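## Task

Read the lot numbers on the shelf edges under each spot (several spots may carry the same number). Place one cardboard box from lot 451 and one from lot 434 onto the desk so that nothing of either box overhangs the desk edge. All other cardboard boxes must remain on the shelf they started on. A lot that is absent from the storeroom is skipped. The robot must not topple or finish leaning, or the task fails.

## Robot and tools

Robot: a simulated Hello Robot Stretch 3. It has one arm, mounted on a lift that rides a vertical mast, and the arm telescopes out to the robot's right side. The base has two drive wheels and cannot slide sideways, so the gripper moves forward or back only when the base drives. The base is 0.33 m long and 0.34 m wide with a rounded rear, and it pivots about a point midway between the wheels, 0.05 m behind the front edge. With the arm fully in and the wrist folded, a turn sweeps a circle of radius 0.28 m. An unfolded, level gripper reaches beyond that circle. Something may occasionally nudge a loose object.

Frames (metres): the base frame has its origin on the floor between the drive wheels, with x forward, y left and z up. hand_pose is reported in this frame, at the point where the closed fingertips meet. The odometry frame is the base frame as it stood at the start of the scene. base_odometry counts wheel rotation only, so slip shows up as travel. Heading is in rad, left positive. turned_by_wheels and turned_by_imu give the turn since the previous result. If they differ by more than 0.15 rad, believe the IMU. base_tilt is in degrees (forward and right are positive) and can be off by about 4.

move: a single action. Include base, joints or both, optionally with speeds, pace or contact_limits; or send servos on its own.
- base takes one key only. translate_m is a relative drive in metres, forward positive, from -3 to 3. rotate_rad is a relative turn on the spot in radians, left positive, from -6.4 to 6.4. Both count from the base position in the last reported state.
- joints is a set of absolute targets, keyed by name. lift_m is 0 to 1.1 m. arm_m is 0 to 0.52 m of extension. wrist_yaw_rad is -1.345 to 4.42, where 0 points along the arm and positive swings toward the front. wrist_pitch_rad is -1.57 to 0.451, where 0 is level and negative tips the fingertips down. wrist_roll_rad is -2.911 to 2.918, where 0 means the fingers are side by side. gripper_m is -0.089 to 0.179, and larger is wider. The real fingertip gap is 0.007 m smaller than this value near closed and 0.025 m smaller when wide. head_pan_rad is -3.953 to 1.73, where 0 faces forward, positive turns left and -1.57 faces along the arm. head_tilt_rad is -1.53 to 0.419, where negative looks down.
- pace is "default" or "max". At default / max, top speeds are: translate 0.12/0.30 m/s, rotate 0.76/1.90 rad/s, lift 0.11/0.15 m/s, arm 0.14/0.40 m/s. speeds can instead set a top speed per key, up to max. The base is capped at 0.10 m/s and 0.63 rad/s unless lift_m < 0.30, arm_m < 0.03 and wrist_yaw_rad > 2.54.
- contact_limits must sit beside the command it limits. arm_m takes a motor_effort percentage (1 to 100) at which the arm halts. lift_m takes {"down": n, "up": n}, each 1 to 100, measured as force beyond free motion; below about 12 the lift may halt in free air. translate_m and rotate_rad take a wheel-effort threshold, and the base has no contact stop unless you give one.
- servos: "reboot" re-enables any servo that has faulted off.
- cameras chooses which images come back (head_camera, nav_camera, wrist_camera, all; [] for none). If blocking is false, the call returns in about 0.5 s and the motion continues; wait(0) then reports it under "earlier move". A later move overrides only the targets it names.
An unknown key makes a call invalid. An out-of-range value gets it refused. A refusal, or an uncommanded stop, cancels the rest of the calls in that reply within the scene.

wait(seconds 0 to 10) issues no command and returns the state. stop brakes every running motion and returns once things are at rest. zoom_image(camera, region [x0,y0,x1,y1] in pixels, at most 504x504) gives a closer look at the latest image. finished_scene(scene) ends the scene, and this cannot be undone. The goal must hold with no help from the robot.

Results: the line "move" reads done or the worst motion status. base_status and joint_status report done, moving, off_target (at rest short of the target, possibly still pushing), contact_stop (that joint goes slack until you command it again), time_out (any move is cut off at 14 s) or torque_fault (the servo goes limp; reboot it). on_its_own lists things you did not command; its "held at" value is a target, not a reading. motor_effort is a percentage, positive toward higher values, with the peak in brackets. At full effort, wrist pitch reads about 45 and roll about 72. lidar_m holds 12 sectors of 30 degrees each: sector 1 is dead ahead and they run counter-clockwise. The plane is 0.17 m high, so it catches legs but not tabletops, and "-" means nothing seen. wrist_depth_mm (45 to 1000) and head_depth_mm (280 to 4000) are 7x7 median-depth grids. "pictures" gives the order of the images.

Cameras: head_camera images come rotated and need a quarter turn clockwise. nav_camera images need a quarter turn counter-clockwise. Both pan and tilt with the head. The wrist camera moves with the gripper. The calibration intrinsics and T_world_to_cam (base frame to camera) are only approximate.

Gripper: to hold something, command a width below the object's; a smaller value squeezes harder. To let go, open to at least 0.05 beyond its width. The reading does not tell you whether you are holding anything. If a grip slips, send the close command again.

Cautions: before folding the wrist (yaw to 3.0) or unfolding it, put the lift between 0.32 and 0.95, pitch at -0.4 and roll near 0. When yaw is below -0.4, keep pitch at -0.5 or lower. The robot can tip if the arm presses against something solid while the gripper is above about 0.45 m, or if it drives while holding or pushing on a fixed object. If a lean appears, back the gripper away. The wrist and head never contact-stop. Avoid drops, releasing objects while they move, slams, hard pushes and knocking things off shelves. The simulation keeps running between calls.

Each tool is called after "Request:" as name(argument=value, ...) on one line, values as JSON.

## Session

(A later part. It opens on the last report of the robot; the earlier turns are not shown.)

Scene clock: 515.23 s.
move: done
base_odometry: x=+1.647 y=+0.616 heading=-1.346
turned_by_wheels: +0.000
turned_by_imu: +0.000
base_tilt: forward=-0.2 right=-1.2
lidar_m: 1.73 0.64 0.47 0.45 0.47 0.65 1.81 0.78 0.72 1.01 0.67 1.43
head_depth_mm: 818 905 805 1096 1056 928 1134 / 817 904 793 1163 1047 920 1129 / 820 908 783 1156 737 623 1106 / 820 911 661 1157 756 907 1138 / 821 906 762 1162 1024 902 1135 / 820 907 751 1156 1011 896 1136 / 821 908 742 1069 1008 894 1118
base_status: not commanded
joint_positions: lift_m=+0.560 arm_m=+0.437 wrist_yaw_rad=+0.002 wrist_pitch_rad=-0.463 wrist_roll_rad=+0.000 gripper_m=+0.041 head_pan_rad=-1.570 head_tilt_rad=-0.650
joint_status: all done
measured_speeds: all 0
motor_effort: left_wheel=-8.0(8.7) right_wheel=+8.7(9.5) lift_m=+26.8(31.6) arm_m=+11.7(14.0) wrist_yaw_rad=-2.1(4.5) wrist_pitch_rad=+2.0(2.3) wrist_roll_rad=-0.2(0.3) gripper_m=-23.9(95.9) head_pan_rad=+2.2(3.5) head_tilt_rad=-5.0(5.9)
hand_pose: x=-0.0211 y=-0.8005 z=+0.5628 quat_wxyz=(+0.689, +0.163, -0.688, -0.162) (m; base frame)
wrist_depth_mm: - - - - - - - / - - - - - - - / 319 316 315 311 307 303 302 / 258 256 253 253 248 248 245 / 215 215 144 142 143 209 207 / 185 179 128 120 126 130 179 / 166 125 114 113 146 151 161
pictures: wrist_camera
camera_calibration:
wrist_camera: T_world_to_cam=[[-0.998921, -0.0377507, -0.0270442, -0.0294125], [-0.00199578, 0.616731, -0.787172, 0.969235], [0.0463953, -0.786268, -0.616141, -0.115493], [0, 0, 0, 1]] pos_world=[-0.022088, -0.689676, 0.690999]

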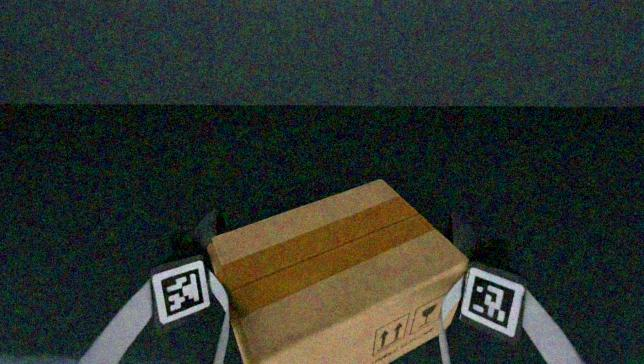

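Request:
move(joints={"gripper_m":0.02}, cameras=["wrist_camera"])

Request:
move(joints={"lift_m":0.59}, speeds={"lift_m":0.04}, cameras=["wrist_camera"])

Scene clock: 522.43 s.
move: done
base_odometry: x=+1.647 y=+0.616 heading=-1.346
turned_by_wheels: +0.000
turned_by_imu: +0.000
base_tilt: forward=-0.3 right=-1.3
lidar_m: 1.73 0.64 0.47 0.45 0.47 0.65 1.81 0.78 0.72 1.01 0.67 1.43
head_depth_mm: 820 910 804 1093 1055 926 1137 / 818 906 793 1158 1049 919 1134 / 818 907 783 1159 737 624 1108 / 819 908 660 1160 754 911 1142 / 821 908 762 1164 1021 907 1134 / 820 908 751 1166 1018 895 1137 / 822 908 739 1072 1013 897 1116
base_status: not commanded
joint_positions: lift_m=+0.560 arm_m=+0.437 wrist_yaw_rad=+0.002 wrist_pitch_rad=-0.462 wrist_roll_rad=+0.000 gripper_m=+0.021 head_pan_rad=-1.570 head_tilt_rad=-0.650
joint_status: all done
measured_speeds: all 0
motor_effort: left_wheel=-7.8(8.2) right_wheel=+9.4(9.4) lift_m=+23.0(23.2) arm_m=+6.8(8.7) wrist_yaw_rad=-2.3(3.1) wrist_pitch_rad=+2.0(2.1) wrist_roll_rad=+0.2(0.3) gripper_m=-31.3(97.9) head_pan_rad=+2.2(3.2) head_tilt_rad=-4.9(5.9)
hand_pose: x=-0.0211 y=-0.8006 z=+0.5629 quat_wxyz=(+0.689, +0.163, -0.688, -0.161) (m; base frame)
wrist_depth_mm: - - - - - - - / - - - - - - - / 319 314 315 311 308 305 301 / 258 255 253 252 248 248 245 / 216 214 144 139 143 209 208 / 185 179 127 120 126 170 179 / 167 125 114 113 145 151 162
pictures: wrist_camera
camera_calibration:
wrist_camera: T_world_to_cam=[[-0.998921, -0.0377636, -0.0270248, -0.0294347], [-0.00198925, 0.616226, -0.787567, 0.96916], [0.0463947, -0.786663, -0.615637, -0.116113], [0, 0, 0, 1]] pos_world=[-0.022088, -0.689675, 0.690999]

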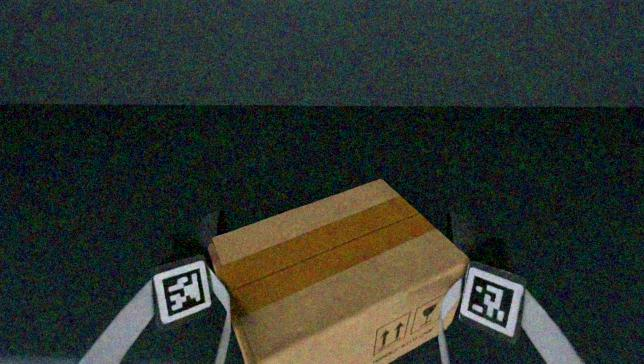

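Scene clock: 523.67 s.
move: done
base_odometry: x=+1.647 y=+0.616 heading=-1.346
turned_by_wheels: +0.000
turned_by_imu: +0.000
base_tilt: forward=-0.3 right=-1.2
lidar_m: 1.73 0.64 0.47 0.45 0.47 0.65 1.80 0.78 0.72 1.01 0.67 1.43
head_depth_mm: 817 908 804 1096 1054 927 1141 / 820 906 792 1160 1044 897 487 / 815 908 781 1162 711 593 1126 / 817 908 661 1159 739 911 1131 / 820 907 761 1161 1018 903 1137 / 822 908 751 1160 1018 896 1134 / 820 911 741 1074 1007 895 1114
base_status: not commanded
joint_positions: lift_m=+0.590 arm_m=+0.437 wrist_yaw_rad=+0.002 wrist_pitch_rad=-0.468 wrist_roll_rad=+0.000 gripper_m=+0.024 head_pan_rad=-1.570 head_tilt_rad=-0.650
joint_status: all done
measured_speeds: all 0
motor_effort: left_wheel=-7.8(8.1) right_wheel=+8.1(9.3) lift_m=+31.5(32.9) arm_m=+5.6(7.8) wrist_yaw_rad=-2.8(3.2) wrist_pitch_rad=+3.0(3.2) wrist_roll_rad=+0.0(0.3) gripper_m=-13.8(31.3) head_pan_rad=+2.5(3.1) head_tilt_rad=-5.0(5.7)
hand_pose: x=-0.0211 y=-0.7997 z=+0.5915 quat_wxyz=(+0.688, +0.165, -0.687, -0.164) (m; base frame)
wrist_depth_mm: - - - - - - - / - - - - - - - / 353 353 353 348 343 342 337 / 302 299 299 296 293 291 290 / 254 254 144 139 143 245 243 / 220 212 128 120 126 131 212 / 197 182 114 113 144 179 186
pictures: wrist_camera
camera_calibration:
wrist_camera: T_world_to_cam=[[-0.998921, -0.0375956, -0.0272585, -0.0283523], [-0.00198965, 0.621103, -0.783726, 0.992858], [0.046395, -0.782826, -0.620508, -0.0917829], [0, 0, 0, 1]] pos_world=[-0.022088, -0.689583, 0.720404]

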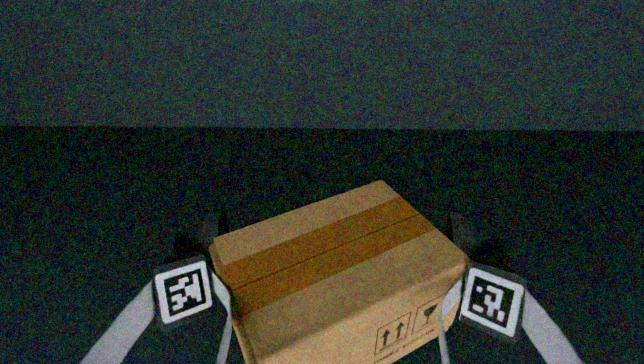

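Request:
move(joints={"lift_m":0.68}, cameras=[])

Request:
move(joints={"arm_m":0.005}, cameras=[])

Request:
move(base={"translate_m":-1.27}, joints={"wrist_yaw_rad":1.57,"lift_m":0.85}, speeds={"wrist_yaw_rad":0.8}, cameras=["wrist_camera"])

Request:
move(base={"translate_m":-0.63}, cameras=[])

Request:
move(base={"rotate_rad":1.597}, cameras=[])

Request:
move(base={"translate_m":-0.65}, cameras=["wrist_camera"])

Scene clock: 551.97 s.
move: done
base_odometry: x=+1.647 y=+0.616 heading=-1.346
turned_by_wheels: +0.000
turned_by_imu: +0.000
base_tilt: forward=-0.5 right=-1.2
lidar_m: 1.73 0.64 0.47 0.45 0.47 0.65 1.81 0.78 0.72 1.00 0.67 1.43
head_depth_mm: 821 911 800 1092 1054 927 1131 / 820 905 792 1162 1015 459 363 / 818 907 781 639 660 887 1137 / 817 906 661 654 941 911 1134 / 819 909 764 1162 1025 904 1137 / 820 907 751 1163 1018 902 1136 / 819 909 739 1071 1008 895 1110
base_status: not commanded
joint_positions: lift_m=+0.680 arm_m=+0.437 wrist_yaw_rad=+0.002 wrist_pitch_rad=-0.469 wrist_roll_rad=+0.000 gripper_m=+0.024 head_pan_rad=-1.570 head_tilt_rad=-0.650
joint_status: all done
measured_speeds: all 0
motor_effort: left_wheel=-7.4(8.1) right_wheel=+8.6(9.3) lift_m=+31.3(34.2) arm_m=-0.5(2.3) wrist_yaw_rad=-2.1(3.3) wrist_pitch_rad=+3.3(3.4) wrist_roll_rad=-0.1(0.3) gripper_m=-13.7(14.3) head_pan_rad=+2.9(2.9) head_tilt_rad=-4.9(6.0)
hand_pose: x=-0.0211 y=-0.7996 z=+0.6813 quat_wxyz=(+0.688, +0.165, -0.687, -0.164) (m; base frame)
wrist_depth_mm: - - - - - - - / - - - - - - - / - - - - - - - / 432 427 423 - - - - / 377 375 144 139 143 366 361 / 325 322 127 120 126 131 314 / 293 271 114 113 144 266 277
pictures: none
No camera images: "cameras" was empty.

Scene clock: 556.33 s.
move: done
base_odometry: x=+1.647 y=+0.616 heading=-1.346
turned_by_wheels: +0.000
turned_by_imu: +0.000
base_tilt: forward=-0.3 right=-1.3
lidar_m: 1.73 0.64 0.47 0.45 0.47 0.65 1.80 0.78 0.72 1.00 0.67 1.42
head_depth_mm: 816 911 801 1099 1055 929 1141 / 819 911 794 1156 1044 923 1137 / 818 909 784 1164 1040 918 1128 / 821 909 659 1159 1029 884 420 / 820 907 761 1157 1021 902 1117 / 821 909 754 1156 1008 900 1132 / 821 912 741 1076 1011 891 1117
base_status: not commanded
joint_positions: lift_m=+0.680 arm_m=+0.005 wrist_yaw_rad=+0.002 wrist_pitch_rad=-0.469 wrist_roll_rad=+0.000 gripper_m=+0.024 head_pan_rad=-1.570 head_tilt_rad=-0.650
joint_status: all done
measured_speeds: all 0
motor_effort: left_wheel=-7.9(8.3) right_wheel=+8.7(9.6) lift_m=+25.0(31.8) arm_m=-13.0(14.6) wrist_yaw_rad=-3.1(4.3) wrist_pitch_rad=+3.3(3.4) wrist_roll_rad=+0.0(0.3) gripper_m=-13.8(14.6) head_pan_rad=+1.7(2.8) head_tilt_rad=-5.3(6.0)
hand_pose: x=-0.0211 y=-0.3676 z=+0.6813 quat_wxyz=(+0.688, +0.165, -0.687, -0.164) (m; base frame)
wrist_depth_mm: 471 - - - - - - / 471 - - - - - - / 475 526 524 519 515 504 504 / 451 448 448 456 438 439 431 / 472 426 145 139 143 399 396 / 529 - 127 119 126 124 - / - 631 108 113 134 118 -
pictures: none
No camera images: "cameras" was empty.

Scene clock: 570.17 s.
move: done
base_odometry: x=+1.364 y=+1.854 heading=-1.346
turned_by_wheels: +0.000
turned_by_imu: -0.001
base_tilt: forward=-0.2 right=-1.2
lidar_m: 1.75 0.64 0.47 0.46 0.47 0.65 1.18 1.23 0.57 0.57 1.00 0.90
head_depth_mm: 438 493 2999 2320 1778 1480 - / 587 567 557 628 1659 1474 - / 813 890 765 720 908 852 - / 814 903 770 1153 1030 881 1155 / 813 901 764 1154 1029 904 1121 / 814 905 751 1157 1017 898 1142 / 815 902 702 1155 1004 894 1162
base_status: done
joint_positions: lift_m=+0.850 arm_m=+0.005 wrist_yaw_rad=+1.567 wrist_pitch_rad=-0.469 wrist_roll_rad=+0.000 gripper_m=+0.024 head_pan_rad=-1.570 head_tilt_rad=-0.650
joint_status: all done
measured_speeds: all 0
motor_effort: left_wheel=-3.2(13.0) right_wheel=-7.6(11.8) lift_m=+24.9(35.5) arm_m=-7.1(13.2) wrist_yaw_rad=+3.4(5.2) wrist_pitch_rad=+3.3(3.5) wrist_roll_rad=-0.3(0.3) gripper_m=-13.5(14.4) head_pan_rad=+1.5(2.7) head_tilt_rad=-4.0(5.7)
hand_pose: x=+0.1962 y=-0.1510 z=+0.8513 quat_wxyz=(+0.604, +0.602, -0.371, +0.369) (m; base frame)
wrist_depth_mm: - - - - - - - / - - - - - - - / - - - - - - - / - - - - - - - / - - 145 140 143 150 - / - - 127 120 126 124 - / - 969 111 113 144 125 -
pictures: wrist_camera
camera_calibration:
wrist_camera: T_world_to_cam=[[0.0314421, -0.999132, -0.0273422, -0.127064], [-0.622096, 0.00184887, -0.782939, 0.821399], [0.78231, 0.0416267, -0.621497, 0.547988], [0, 0, 0, 1]] pos_world=[0.0862873, -0.151284, 0.980204]

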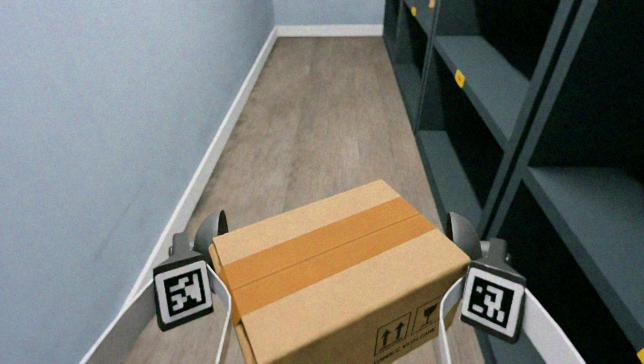

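Scene clock: 577.60 s.
move: done
base_odometry: x=+1.223 y=+2.468 heading=-1.345
turned_by_wheels: +0.000
turned_by_imu: +0.000
base_tilt: forward=-0.4 right=-1.2
lidar_m: 1.76 0.65 0.48 0.46 0.48 0.58 0.56 0.58 0.80 2.21 0.71 1.42
head_depth_mm: 1637 1597 1551 1520 1483 1402 - / 2437 2349 2265 2138 1770 1471 - / 2715 3032 3178 2300 1754 1424 - / 2691 3039 3198 2270 1755 1413 1220 / 2730 3014 3169 2248 1722 1412 1193 / 2723 2993 3114 2215 1715 1398 1209 / 2750 2895 2976 2225 1669 1350 1234
base_status: done
joint_positions: lift_m=+0.850 arm_m=+0.005 wrist_yaw_rad=+1.567 wrist_pitch_rad=-0.469 wrist_roll_rad=+0.000 gripper_m=+0.024 head_pan_rad=-1.570 head_tilt_rad=-0.650
joint_status: not commanded
measured_speeds: all 0
motor_effort: left_wheel=-3.3(12.7) right_wheel=-8.0(12.5) lift_m=+25.3(26.2) arm_m=-4.9(7.8) wrist_yaw_rad=+2.6(3.7) wrist_pitch_rad=+3.4(3.5) wrist_roll_rad=-0.1(0.3) gripper_m=-13.6(14.5) head_pan_rad=+1.0(2.0) head_tilt_rad=-4.8(5.5)
hand_pose: x=+0.1962 y=-0.1510 z=+0.8513 quat_wxyz=(+0.604, +0.602, -0.371, +0.369) (m; base frame)
wrist_depth_mm: - - - - - - - / - - - - - - - / - - - - - - - / - - - - - - - / - - 145 140 143 - - / - - 128 120 126 128 - / - 957 111 113 144 125 -
pictures: none
No camera images: "cameras" was empty.

Scene clock: 581.23 s.
move: done
base_odometry: x=+1.223 y=+2.468 heading=+0.251
turned_by_wheels: +1.597
turned_by_imu: +1.571
base_tilt: forward=-0.3 right=-1.2
lidar_m: 0.46 0.48 0.58 0.56 0.58 0.81 2.34 0.71 1.44 1.69 0.64 0.48
head_depth_mm: 1906 1973 1984 1591 1673 1452 - / 2672 2850 2413 2227 1761 1474 - / 3432 3816 3265 2289 1765 1425 - / 3394 3801 3229 2266 1739 1414 1224 / 3323 3646 3053 2239 1740 1410 1195 / 1826 1908 1990 1995 1712 1397 1209 / 1256 1284 1315 1350 1384 1331 1235
base_status: done
joint_positions: lift_m=+0.850 arm_m=+0.005 wrist_yaw_rad=+1.567 wrist_pitch_rad=-0.469 wrist_roll_rad=+0.000 gripper_m=+0.024 head_pan_rad=-1.570 head_tilt_rad=-0.650
joint_status: not commanded
measured_speeds: all 0
motor_effort: left_wheel=-9.0(12.7) right_wheel=+8.8(13.1) lift_m=+25.8(26.7) arm_m=-11.9(11.9) wrist_yaw_rad=+2.4(3.3) wrist_pitch_rad=+3.4(3.4) wrist_roll_rad=+0.1(0.3) gripper_m=-13.9(14.6) head_pan_rad=+1.1(1.6) head_tilt_rad=-4.4(5.3)
hand_pose: x=+0.1962 y=-0.1509 z=+0.8513 quat_wxyz=(+0.604, +0.602, -0.371, +0.369) (m; base frame)
wrist_depth_mm: 365 359 354 349 348 341 335 / 403 397 393 386 379 372 368 / 441 438 429 424 417 413 403 / 501 498 485 465 459 455 451 / - 532 145 140 143 500 509 / - - 127 120 126 124 - / - - 108 113 134 118 -
pictures: none
No camera images: "cameras" was empty.

Scene clock: 588.87 s.
move: done
base_odometry: x=+0.594 y=+2.307 heading=+0.251
turned_by_wheels: +0.000
turned_by_imu: -0.001
base_tilt: forward=-0.4 right=-1.3
lidar_m: 1.10 0.80 0.59 0.57 0.59 0.82 2.37 2.34 0.46 0.45 1.55 1.14
head_depth_mm: 344 381 427 486 566 673 - / 345 382 428 488 567 656 - / 345 382 429 489 568 643 - / 346 383 430 490 572 661 813 / 346 384 430 490 571 682 842 / 356 3700 2822 2133 1723 1396 1216 / 2974 3042 2923 2209 1712 1392 1232
base_status: done
joint_positions: lift_m=+0.850 arm_m=+0.005 wrist_yaw_rad=+1.567 wrist_pitch_rad=-0.469 wrist_roll_rad=+0.000 gripper_m=+0.024 head_pan_rad=-1.570 head_tilt_rad=-0.650
joint_status: not commanded
measured_speeds: all 0
motor_effort: left_wheel=-8.7(13.4) right_wheel=-2.5(10.9) lift_m=+26.6(27.2) arm_m=-5.9(13.4) wrist_yaw_rad=+1.4(4.0) wrist_pitch_rad=+3.4(3.5) wrist_roll_rad=+0.1(0.4) gripper_m=-13.4(14.4) head_pan_rad=+0.3(1.4) head_tilt_rad=-3.7(5.1)
hand_pose: x=+0.1962 y=-0.1509 z=+0.8513 quat_wxyz=(+0.604, +0.602, -0.371, +0.369) (m; base frame)
wrist_depth_mm: - - - - - - - / - - - - - - - / - - - - - - - / - - - - - - - / - - 145 139 143 - - / - 125 128 120 125 131 - / - 988 111 113 143 927 980
pictures: wrist_camera
camera_calibration:
wrist_camera: T_world_to_cam=[[0.0315823, -0.999128, -0.0273249, -0.127093], [-0.622093, 0.00174821, -0.782942, 0.821386], [0.782306, 0.0417257, -0.621495, 0.548001], [0, 0, 0, 1]] pos_world=[0.0862873, -0.151284, 0.980204]

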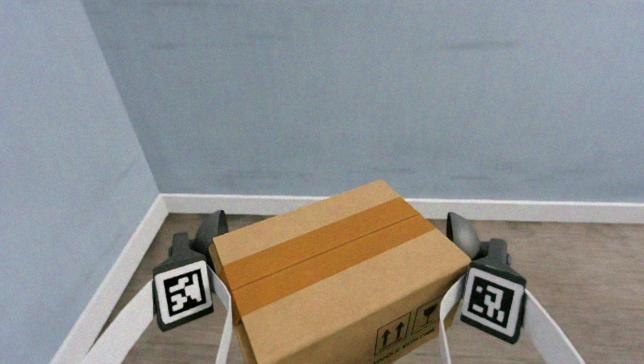

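Request:
move(base={"translate_m":-1.25}, cameras=[])

Request:
move(base={"rotate_rad":-1.6}, cameras=[])

Request:
move(base={"translate_m":1.27}, cameras=["nav_camera"])

Scene clock: 609.73 s.
move: done
base_odometry: x=-0.617 y=+1.997 heading=+0.251
turned_by_wheels: +0.000
turned_by_imu: -0.001
base_tilt: forward=-0.4 right=-1.1
lidar_m: 2.17 0.82 0.61 0.59 0.61 0.85 1.40 1.26 1.61 3.26 1.23 0.98
head_depth_mm: 3350 3649 3006 2321 1777 1479 - / 3354 3721 3354 2308 1761 1475 - / 3344 3715 3253 2277 1756 1425 - / 3332 3697 3214 2270 1756 1419 1222 / 3403 3659 3177 2252 1740 1413 1197 / 3289 3460 3105 2228 1719 1402 1214 / 2438 2483 2547 2195 1715 1398 1231
base_status: done
joint_positions: lift_m=+0.850 arm_m=+0.005 wrist_yaw_rad=+1.567 wrist_pitch_rad=-0.469 wrist_roll_rad=+0.000 gripper_m=+0.024 head_pan_rad=-1.570 head_tilt_rad=-0.650
joint_status: not commanded
measured_speeds: all 0
motor_effort: left_wheel=-6.5(13.7) right_wheel=-4.5(11.5) lift_m=+28.2(28.8) arm_m=+9.3(10.1) wrist_yaw_rad=+2.7(3.8) wrist_pitch_rad=+3.3(3.5) wrist_roll_rad=+0.2(0.3) gripper_m=-13.7(14.5) head_pan_rad=-0.3(1.4) head_tilt_rad=-3.5(5.1)
hand_pose: x=+0.1962 y=-0.1509 z=+0.8513 quat_wxyz=(+0.604, +0.602, -0.371, +0.369) (m; base frame)
wrist_depth_mm: - - - - - 731 - / - - - - - 805 - / - - - - - - - / - - - - - - - / - - 145 139 143 - - / - 125 127 120 126 130 - / - 955 111 113 143 943 995
pictures: none
No camera images: "cameras" was empty.

Scene clock: 613.37 s.
move: done
base_odometry: x=-0.617 y=+1.997 heading=-1.349
turned_by_wheels: -1.600
turned_by_imu: -1.575
base_tilt: forward=-0.3 right=-1.3
lidar_m: 3.41 1.25 0.98 2.30 0.84 0.61 0.59 0.61 0.84 1.40 1.25 1.61
head_depth_mm: 1159 1284 1424 1555 1551 1414 - / 1153 1271 1432 1643 1769 1480 - / 1156 1278 1438 1633 1762 1423 - / 1156 1277 1430 1639 1741 1419 1225 / 1160 1279 1440 1624 1740 1417 1192 / 1149 1275 1436 1629 1733 1398 1221 / 1155 1273 1436 1632 1710 1393 1230
base_status: done
joint_positions: lift_m=+0.850 arm_m=+0.005 wrist_yaw_rad=+1.567 wrist_pitch_rad=-0.469 wrist_roll_rad=+0.000 gripper_m=+0.024 head_pan_rad=-1.570 head_tilt_rad=-0.650
joint_status: not commanded
measured_speeds: all 0
motor_effort: left_wheel=+8.1(12.4) right_wheel=-10.3(12.9) lift_m=+28.1(29.1) arm_m=+4.4(10.7) wrist_yaw_rad=+2.4(3.4) wrist_pitch_rad=+3.3(3.5) wrist_roll_rad=-0.2(0.3) gripper_m=-13.4(14.4) head_pan_rad=-0.6(1.5) head_tilt_rad=-4.3(4.9)
hand_pose: x=+0.1962 y=-0.1509 z=+0.8513 quat_wxyz=(+0.604, +0.602, -0.371, +0.369) (m; base frame)
wrist_depth_mm: - - - - - - - / - - - - - - - / - - - - - - - / - - - - - - - / - - 145 140 143 - - / - 125 127 120 126 131 - / - 965 111 113 144 941 975
pictures: none
No camera images: "cameras" was empty.

Scene clock: 627.20 s.
move: done
base_odometry: x=-0.337 y=+0.758 heading=-1.349
turned_by_wheels: +0.000
turned_by_imu: +0.000
base_tilt: forward=-0.3 right=-1.2
lidar_m: 2.42 1.25 0.92 0.88 0.91 1.92 1.85 1.92 1.03 0.88 0.83 1.97
head_depth_mm: 1157 1277 1394 1048 886 1478 - / 1161 1278 1394 1032 879 1433 - / 1152 1275 1381 1027 875 1428 - / 1160 1280 1372 1014 867 1410 1225 / 1156 1280 1369 1008 861 1377 1186 / 1154 1272 1365 999 1571 1370 1210 / 1155 1279 1358 987 1092 1329 1237
base_status: done
joint_positions: lift_m=+0.850 arm_m=+0.005 wrist_yaw_rad=+1.567 wrist_pitch_rad=-0.469 wrist_roll_rad=+0.000 gripper_m=+0.024 head_pan_rad=-1.570 head_tilt_rad=-0.650
joint_status: not commanded
measured_speeds: all 0
motor_effort: left_wheel=+7.4(11.8) right_wheel=+3.7(10.8) lift_m=+29.7(30.1) arm_m=-11.3(13.4) wrist_yaw_rad=+2.4(3.7) wrist_pitch_rad=+3.3(3.4) wrist_roll_rad=-0.3(0.4) gripper_m=-14.3(14.4) head_pan_rad=-1.4(2.2) head_tilt_rad=-3.8(4.8)
hand_pose: x=+0.1962 y=-0.1509 z=+0.8513 quat_wxyz=(+0.604, +0.602, -0.371, +0.369) (m; base frame)
wrist_depth_mm: - - - - - - - / - - - - - - - / - - - - - - - / - - - - - - - / - - 145 139 143 - - / - 125 127 120 126 131 - / - 995 111 113 143 929 967
pictures: nav_camera (sideways)
camera_calibration:
nav_camera: T_world_to_cam=[[0.0175779, -0.583884, 0.811647, -1.01303], [-0.999787, -0.0190283, 0.00796393, 0.0459614], [0.0107942, -0.811614, -0.584094, 0.71334], [0, 0, 0, 1]] pos_world=[0.0560587, -0.0116618, 1.23852]

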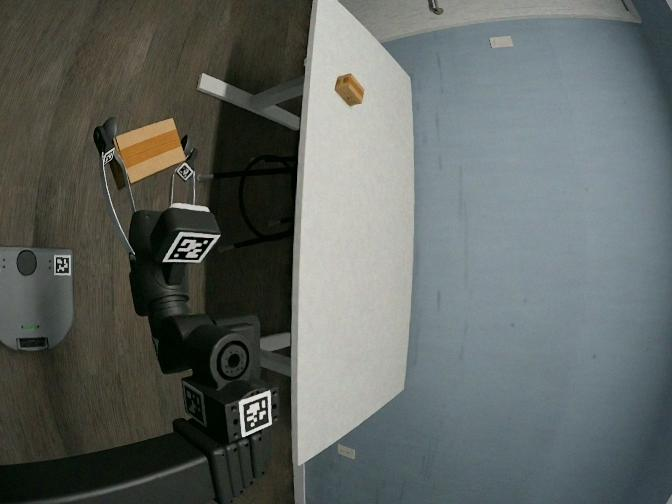

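Request:
move(joints={"wrist_yaw_rad":0}, speeds={"wrist_yaw_rad":1.0}, cameras=[])

Request:
move(joints={"arm_m":0.42}, cameras=["wrist_camera"])

Request:
move(joints={"lift_m":0.775}, cameras=[])

Request:
move(joints={"lift_m":0.745}, speeds={"lift_m":0.03}, contact_limits={"lift_m":{"down":14}}, cameras=["wrist_camera"])

Scene clock: 639.63 s.
move: done
base_odometry: x=-0.337 y=+0.758 heading=-1.349
turned_by_wheels: +0.000
turned_by_imu: +0.000
base_tilt: forward=-0.3 right=-1.1
lidar_m: 2.42 1.25 0.92 0.88 0.91 1.91 1.85 1.91 1.03 0.88 0.83 1.96
head_depth_mm: 1158 1278 1386 1047 885 1487 - / 1156 1277 1392 1033 881 1437 - / 1156 1274 1387 1022 872 497 - / 1159 1280 1380 1014 861 321 324 / 1154 1281 1358 1004 860 1310 1184 / 1156 1275 1359 999 1563 1376 1188 / 1153 1273 1357 988 1101 1323 1182
base_status: not commanded
joint_positions: lift_m=+0.850 arm_m=+0.005 wrist_yaw_rad=+0.003 wrist_pitch_rad=-0.469 wrist_roll_rad=+0.000 gripper_m=+0.024 head_pan_rad=-1.570 head_tilt_rad=-0.650
joint_status: all done
measured_speeds: all 0
motor_effort: left_wheel=+7.2(7.5) right_wheel=+2.4(3.6) lift_m=+30.1(31.0) arm_m=-10.5(11.7) wrist_yaw_rad=-3.9(6.2) wrist_pitch_rad=+3.3(3.4) wrist_roll_rad=+0.0(0.3) gripper_m=-13.9(14.5) head_pan_rad=-1.5(2.4) head_tilt_rad=-3.6(4.7)
hand_pose: x=-0.0208 y=-0.3676 z=+0.8513 quat_wxyz=(+0.688, +0.166, -0.687, -0.164) (m; base frame)
wrist_depth_mm: - - - - - - - / - - - - - - - / - - - - - - - / - - - - - - - / - - 144 139 143 - - / - 125 127 119 125 131 - / - 988 111 113 144 128 973
pictures: none
No camera images: "cameras" was empty.

Scene clock: 643.87 s.
move: done
base_odometry: x=-0.337 y=+0.758 heading=-1.349
turned_by_wheels: +0.000
turned_by_imu: +0.000
base_tilt: forward=-0.2 right=-1.3
lidar_m: 2.42 1.25 0.92 0.88 0.92 1.91 1.84 1.92 1.03 0.88 0.83 1.97
head_depth_mm: 1161 1285 1383 1041 313 - - / 1147 1280 1381 429 345 1391 1216 / 1154 1285 1245 566 872 1421 1204 / 1156 1278 1363 819 863 1420 1201 / 1161 1280 1371 1004 857 1381 1193 / 1150 1275 1355 996 1567 1375 1188 / 1158 1278 1356 992 1091 1325 1177
base_status: not commanded
joint_positions: lift_m=+0.850 arm_m=+0.420 wrist_yaw_rad=+0.003 wrist_pitch_rad=-0.470 wrist_roll_rad=+0.000 gripper_m=+0.024 head_pan_rad=-1.570 head_tilt_rad=-0.650
joint_status: all done
measured_speeds: all 0
motor_effort: left_wheel=+6.8(7.4) right_wheel=+2.7(3.6) lift_m=+30.4(31.3) arm_m=+12.7(15.2) wrist_yaw_rad=-2.2(4.6) wrist_pitch_rad=+3.5(3.5) wrist_roll_rad=-0.3(0.3) gripper_m=-13.8(14.3) head_pan_rad=-2.2(2.8) head_tilt_rad=-3.6(4.3)
hand_pose: x=-0.0209 y=-0.7826 z=+0.8512 quat_wxyz=(+0.688, +0.166, -0.687, -0.164) (m; base frame)
wrist_depth_mm: - - - - - - - / - - - - - - - / - - - - - - - / - - - - - - - / - - 144 140 143 - - / - - 128 120 126 124 - / - - 108 113 134 118 -
pictures: wrist_camera
camera_calibration:
wrist_camera: T_world_to_cam=[[-0.998887, -0.0384172, -0.0273476, -0.0209969], [-0.00249664, 0.622197, -0.782857, 1.18578], [0.0470908, -0.781917, -0.621601, 0.0844257], [0, 0, 0, 1]] pos_world=[-0.0219887, -0.672585, 0.980205]

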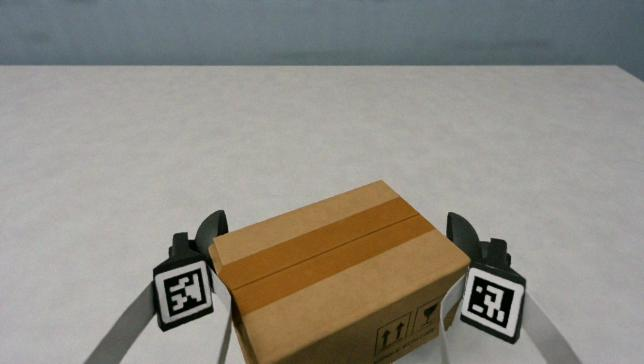

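Scene clock: 645.37 s.
move: done
base_odometry: x=-0.337 y=+0.758 heading=-1.349
turned_by_wheels: +0.000
turned_by_imu: +0.000
base_tilt: forward=-0.4 right=-1.2
lidar_m: 2.42 1.25 0.91 0.88 0.92 1.92 1.85 1.92 1.03 0.88 0.83 1.96
head_depth_mm: 1153 1275 1390 1044 883 1368 294 / 1161 1277 1379 1032 405 354 328 / 1155 1276 1381 594 841 1431 1196 / 1159 1283 1376 686 864 1419 1198 / 1158 1282 1360 1006 859 1377 1189 / 1153 1279 1365 997 1567 1376 1184 / 1157 1277 1364 985 1094 1325 1182
base_status: not commanded
joint_positions: lift_m=+0.775 arm_m=+0.420 wrist_yaw_rad=+0.003 wrist_pitch_rad=-0.470 wrist_roll_rad=+0.000 gripper_m=+0.024 head_pan_rad=-1.570 head_tilt_rad=-0.650
joint_status: all done
measured_speeds: all 0
motor_effort: left_wheel=+7.1(7.6) right_wheel=+2.6(3.3) lift_m=+25.9(29.0) arm_m=+9.2(13.0) wrist_yaw_rad=-2.7(4.6) wrist_pitch_rad=+3.4(3.5) wrist_roll_rad=-0.1(0.3) gripper_m=-13.9(14.3) head_pan_rad=-2.2(2.7) head_tilt_rad=-3.7(4.2)
hand_pose: x=-0.0209 y=-0.7825 z=+0.7762 quat_wxyz=(+0.688, +0.166, -0.687, -0.164) (m; base frame)
wrist_depth_mm: - - - - - - - / - - - - - - - / - - - - - - - / - - - - - - - / - - 144 140 143 - - / - - 127 120 126 124 - / - - 108 113 134 118 -
pictures: none
No camera images: "cameras" was empty.

Scene clock: 646.80 s.
move: done
base_odometry: x=-0.337 y=+0.758 heading=-1.349
turned_by_wheels: +0.000
turned_by_imu: +0.000
base_tilt: forward=-0.3 right=-1.2
lidar_m: 2.43 1.25 0.91 0.88 0.92 1.91 1.85 1.91 1.03 0.88 0.83 1.96
head_depth_mm: 1155 1281 1381 1040 886 1443 316 / 1156 1284 1385 1037 489 378 317 / 1155 1270 1384 618 812 1426 1202 / 1152 1274 1364 721 832 1416 1191 / 1155 1279 1358 1009 859 1372 1190 / 1157 1270 1372 994 1572 1374 1189 / 1153 1277 1361 985 1098 1333 1181
base_status: not commanded
joint_positions: lift_m=+0.745 arm_m=+0.420 wrist_yaw_rad=+0.003 wrist_pitch_rad=-0.457 wrist_roll_rad=+0.000 gripper_m=+0.024 head_pan_rad=-1.570 head_tilt_rad=-0.650
joint_status: all done
measured_speeds: all 0
motor_effort: left_wheel=+6.7(7.4) right_wheel=+2.8(3.8) lift_m=+21.9(27.5) arm_m=+6.1(8.8) wrist_yaw_rad=-3.6(4.8) wrist_pitch_rad=+1.0(3.5) wrist_roll_rad=-0.1(0.4) gripper_m=-14.0(14.2) head_pan_rad=-2.2(2.8) head_tilt_rad=-3.4(4.2)
contact_limits: lift_m down 14 (down: maximum 72; up: maximum 65)
hand_pose: x=-0.0209 y=-0.7843 z=+0.7491 quat_wxyz=(+0.689, +0.161, -0.688, -0.159) (m; base frame)
wrist_depth_mm: - - - - - - - / - - - - - - - / - - - - - - - / - - - - - - - / - - 144 139 142 - - / - - 127 120 126 124 - / - - 108 113 138 118 -
pictures: wrist_camera
camera_calibration:
wrist_camera: T_world_to_cam=[[-0.998892, -0.0386313, -0.0268589, -0.0244098], [-0.00239923, 0.611927, -0.790911, 1.10494], [0.0469896, -0.78997, -0.611342, 0.00546632], [0, 0, 0, 1]] pos_world=[-0.0219886, -0.672768, 0.876595]

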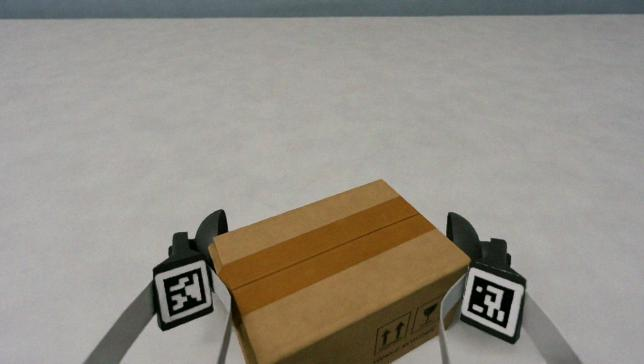

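Touching. Release.

Request:
move(joints={"gripper_m":0.175}, cameras=[])

Request:
move(joints={"lift_m":0.85}, cameras=[])

Request:
move(joints={"arm_m":0.1}, cameras=["wrist_camera","nav_camera"])

Scene clock: 654.50 s.
move: done
base_odometry: x=-0.337 y=+0.758 heading=-1.349
turned_by_wheels: +0.000
turned_by_imu: +0.000
base_tilt: forward=-0.3 right=-1.2
lidar_m: 2.42 1.25 0.91 0.88 0.91 1.91 1.85 1.91 1.03 0.88 0.83 1.96
head_depth_mm: 1155 1279 1393 1038 889 1442 316 / 1158 1281 1393 1035 489 379 318 / 1153 1283 1387 616 810 1424 1201 / 1155 1280 1371 720 833 1425 1197 / 1154 1274 1360 1007 859 1380 1194 / 1158 1274 1364 994 1565 1377 1184 / 1159 1281 1370 987 1098 1335 1185
base_status: not commanded
joint_positions: lift_m=+0.745 arm_m=+0.420 wrist_yaw_rad=+0.002 wrist_pitch_rad=-0.460 wrist_roll_rad=+0.000 gripper_m=+0.175 head_pan_rad=-1.570 head_tilt_rad=-0.650
joint_status: all done
measured_speeds: all 0
motor_effort: left_wheel=+7.1(7.4) right_wheel=+2.8(3.7) lift_m=+31.1(31.2) arm_m=-7.0(7.0) wrist_yaw_rad=-1.8(4.2) wrist_pitch_rad=+1.7(1.8) wrist_roll_rad=+0.0(0.3) gripper_m=+0.6(83.2) head_pan_rad=-2.9(3.0) head_tilt_rad=-3.3(4.1)
contact_limits: lift_m down 14 (down: maximum 72; up: maximum 65)
hand_pose: x=-0.0211 y=-0.7838 z=+0.7483 quat_wxyz=(+0.689, +0.162, -0.688, -0.161) (m; base frame)
wrist_depth_mm: - - - - - - - / - - - - - - - / - - - - - - - / - - - - - - - / - 144 138 142 141 - - / - 125 126 119 125 - - / - - 110 113 138 - 107
pictures: none
No camera images: "cameras" was empty.

Scene clock: 656.30 s.
move: done
base_odometry: x=-0.337 y=+0.758 heading=-1.349
turned_by_wheels: +0.000
turned_by_imu: +0.000
base_tilt: forward=-0.3 right=-1.3
lidar_m: 2.43 1.25 0.91 0.88 0.91 1.92 1.85 1.91 1.03 0.88 0.83 1.97
head_depth_mm: 1153 1276 1399 1049 312 - - / 1159 1275 1386 429 345 1395 1210 / 1160 1273 1243 567 874 1430 1204 / 1157 1278 1366 862 863 1421 1198 / 1159 1276 1368 1004 858 1374 1192 / 1153 1268 1360 997 1572 1361 1183 / 1160 1282 1367 986 1090 1326 1181
base_status: not commanded
joint_positions: lift_m=+0.850 arm_m=+0.420 wrist_yaw_rad=+0.002 wrist_pitch_rad=-0.461 wrist_roll_rad=+0.000 gripper_m=+0.175 head_pan_rad=-1.570 head_tilt_rad=-0.650
joint_status: all done
measured_speeds: all 0
motor_effort: left_wheel=+7.3(7.5) right_wheel=+2.7(3.6) lift_m=+30.9(34.5) arm_m=-10.6(10.9) wrist_yaw_rad=-1.0(3.7) wrist_pitch_rad=+1.7(1.9) wrist_roll_rad=+0.0(0.3) gripper_m=+0.7(1.1) head_pan_rad=-3.3(3.3) head_tilt_rad=-3.1(3.9)
hand_pose: x=-0.0211 y=-0.7837 z=+0.8531 quat_wxyz=(+0.689, +0.162, -0.688, -0.161) (m; base frame)
wrist_depth_mm: - - - - - - - / - - - - - - - / - - - - - - - / - - - - - - - / - 143 - - - - - / - 124 - - - - - / - - - 215 210 - 107
pictures: none
No camera images: "cameras" was empty.

Scene clock: 659.87 s.
move: done
base_odometry: x=-0.337 y=+0.758 heading=-1.349
turned_by_wheels: +0.000
turned_by_imu: +0.000
base_tilt: forward=-0.2 right=-1.2
lidar_m: 2.43 1.25 0.91 0.88 0.91 1.91 1.85 1.92 1.03 0.88 0.83 1.96
head_depth_mm: 1159 1279 1387 1045 821 - - / 1156 1272 1393 1034 314 296 1132 / 1152 1284 1381 1026 400 293 1127 / 1159 1280 1365 1017 399 314 1149 / 1159 1274 1367 1006 825 1380 1194 / 1158 1277 1362 998 1571 1375 1182 / 1156 1271 1362 986 1092 1330 1181
base_status: not commanded
joint_positions: lift_m=+0.850 arm_m=+0.100 wrist_yaw_rad=+0.002 wrist_pitch_rad=-0.461 wrist_roll_rad=+0.000 gripper_m=+0.175 head_pan_rad=-1.570 head_tilt_rad=-0.650
joint_status: all done
measured_speeds: all 0
motor_effort: left_wheel=+7.1(7.5) right_wheel=+2.5(3.7) lift_m=+29.1(31.2) arm_m=-12.1(14.4) wrist_yaw_rad=-2.8(3.8) wrist_pitch_rad=+1.8(1.9) wrist_roll_rad=+0.1(0.3) gripper_m=+0.7(1.3) head_pan_rad=-2.5(3.3) head_tilt_rad=-3.2(4.0)
hand_pose: x=-0.0211 y=-0.4637 z=+0.8531 quat_wxyz=(+0.689, +0.162, -0.688, -0.161) (m; base frame)
wrist_depth_mm: - - - - - - - / - - - - - - - / - - - 442 - - - / - - - - - - - / - 145 - - - - - / 118 140 - - - 968 - / 957 989 - - - 944 107
pictures: nav_camera (sideways), wrist_camera
camera_calibration:
nav_camera: T_world_to_cam=[[0.0175779, -0.583884, 0.811647, -1.01303], [-0.999787, -0.0190283, 0.00796393, 0.0459614], [0.0107942, -0.811614, -0.584094, 0.71334], [0, 0, 0, 1]] pos_world=[0.0560587, -0.0116618, 1.23852]
wrist_camera: T_world_to_cam=[[-0.998935, -0.0374242, -0.0269709, -0.00880173], [-0.0017868, 0.615619, -0.788042, 0.99022], [0.0460956, -0.787155, -0.61503, 0.326814], [0, 0, 0, 1]] pos_world=[-0.0220878, -0.352674, 0.981098]

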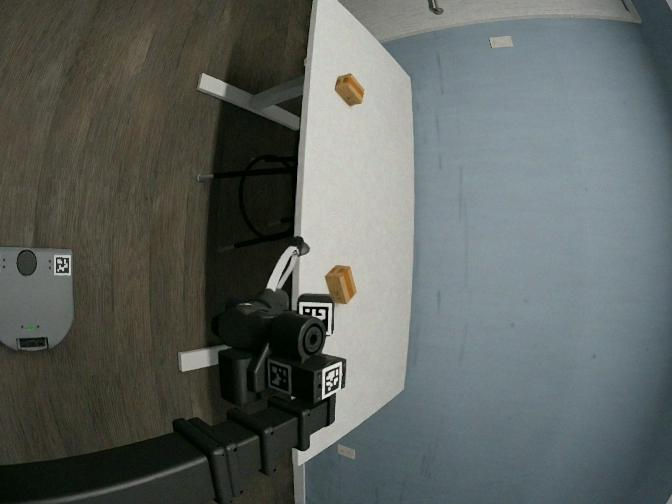

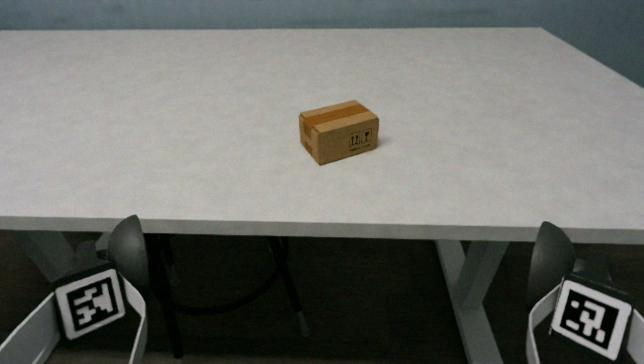

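Both are on the desk.

Request:
finished_scene(scene=2)

The scene is finished: the task was done.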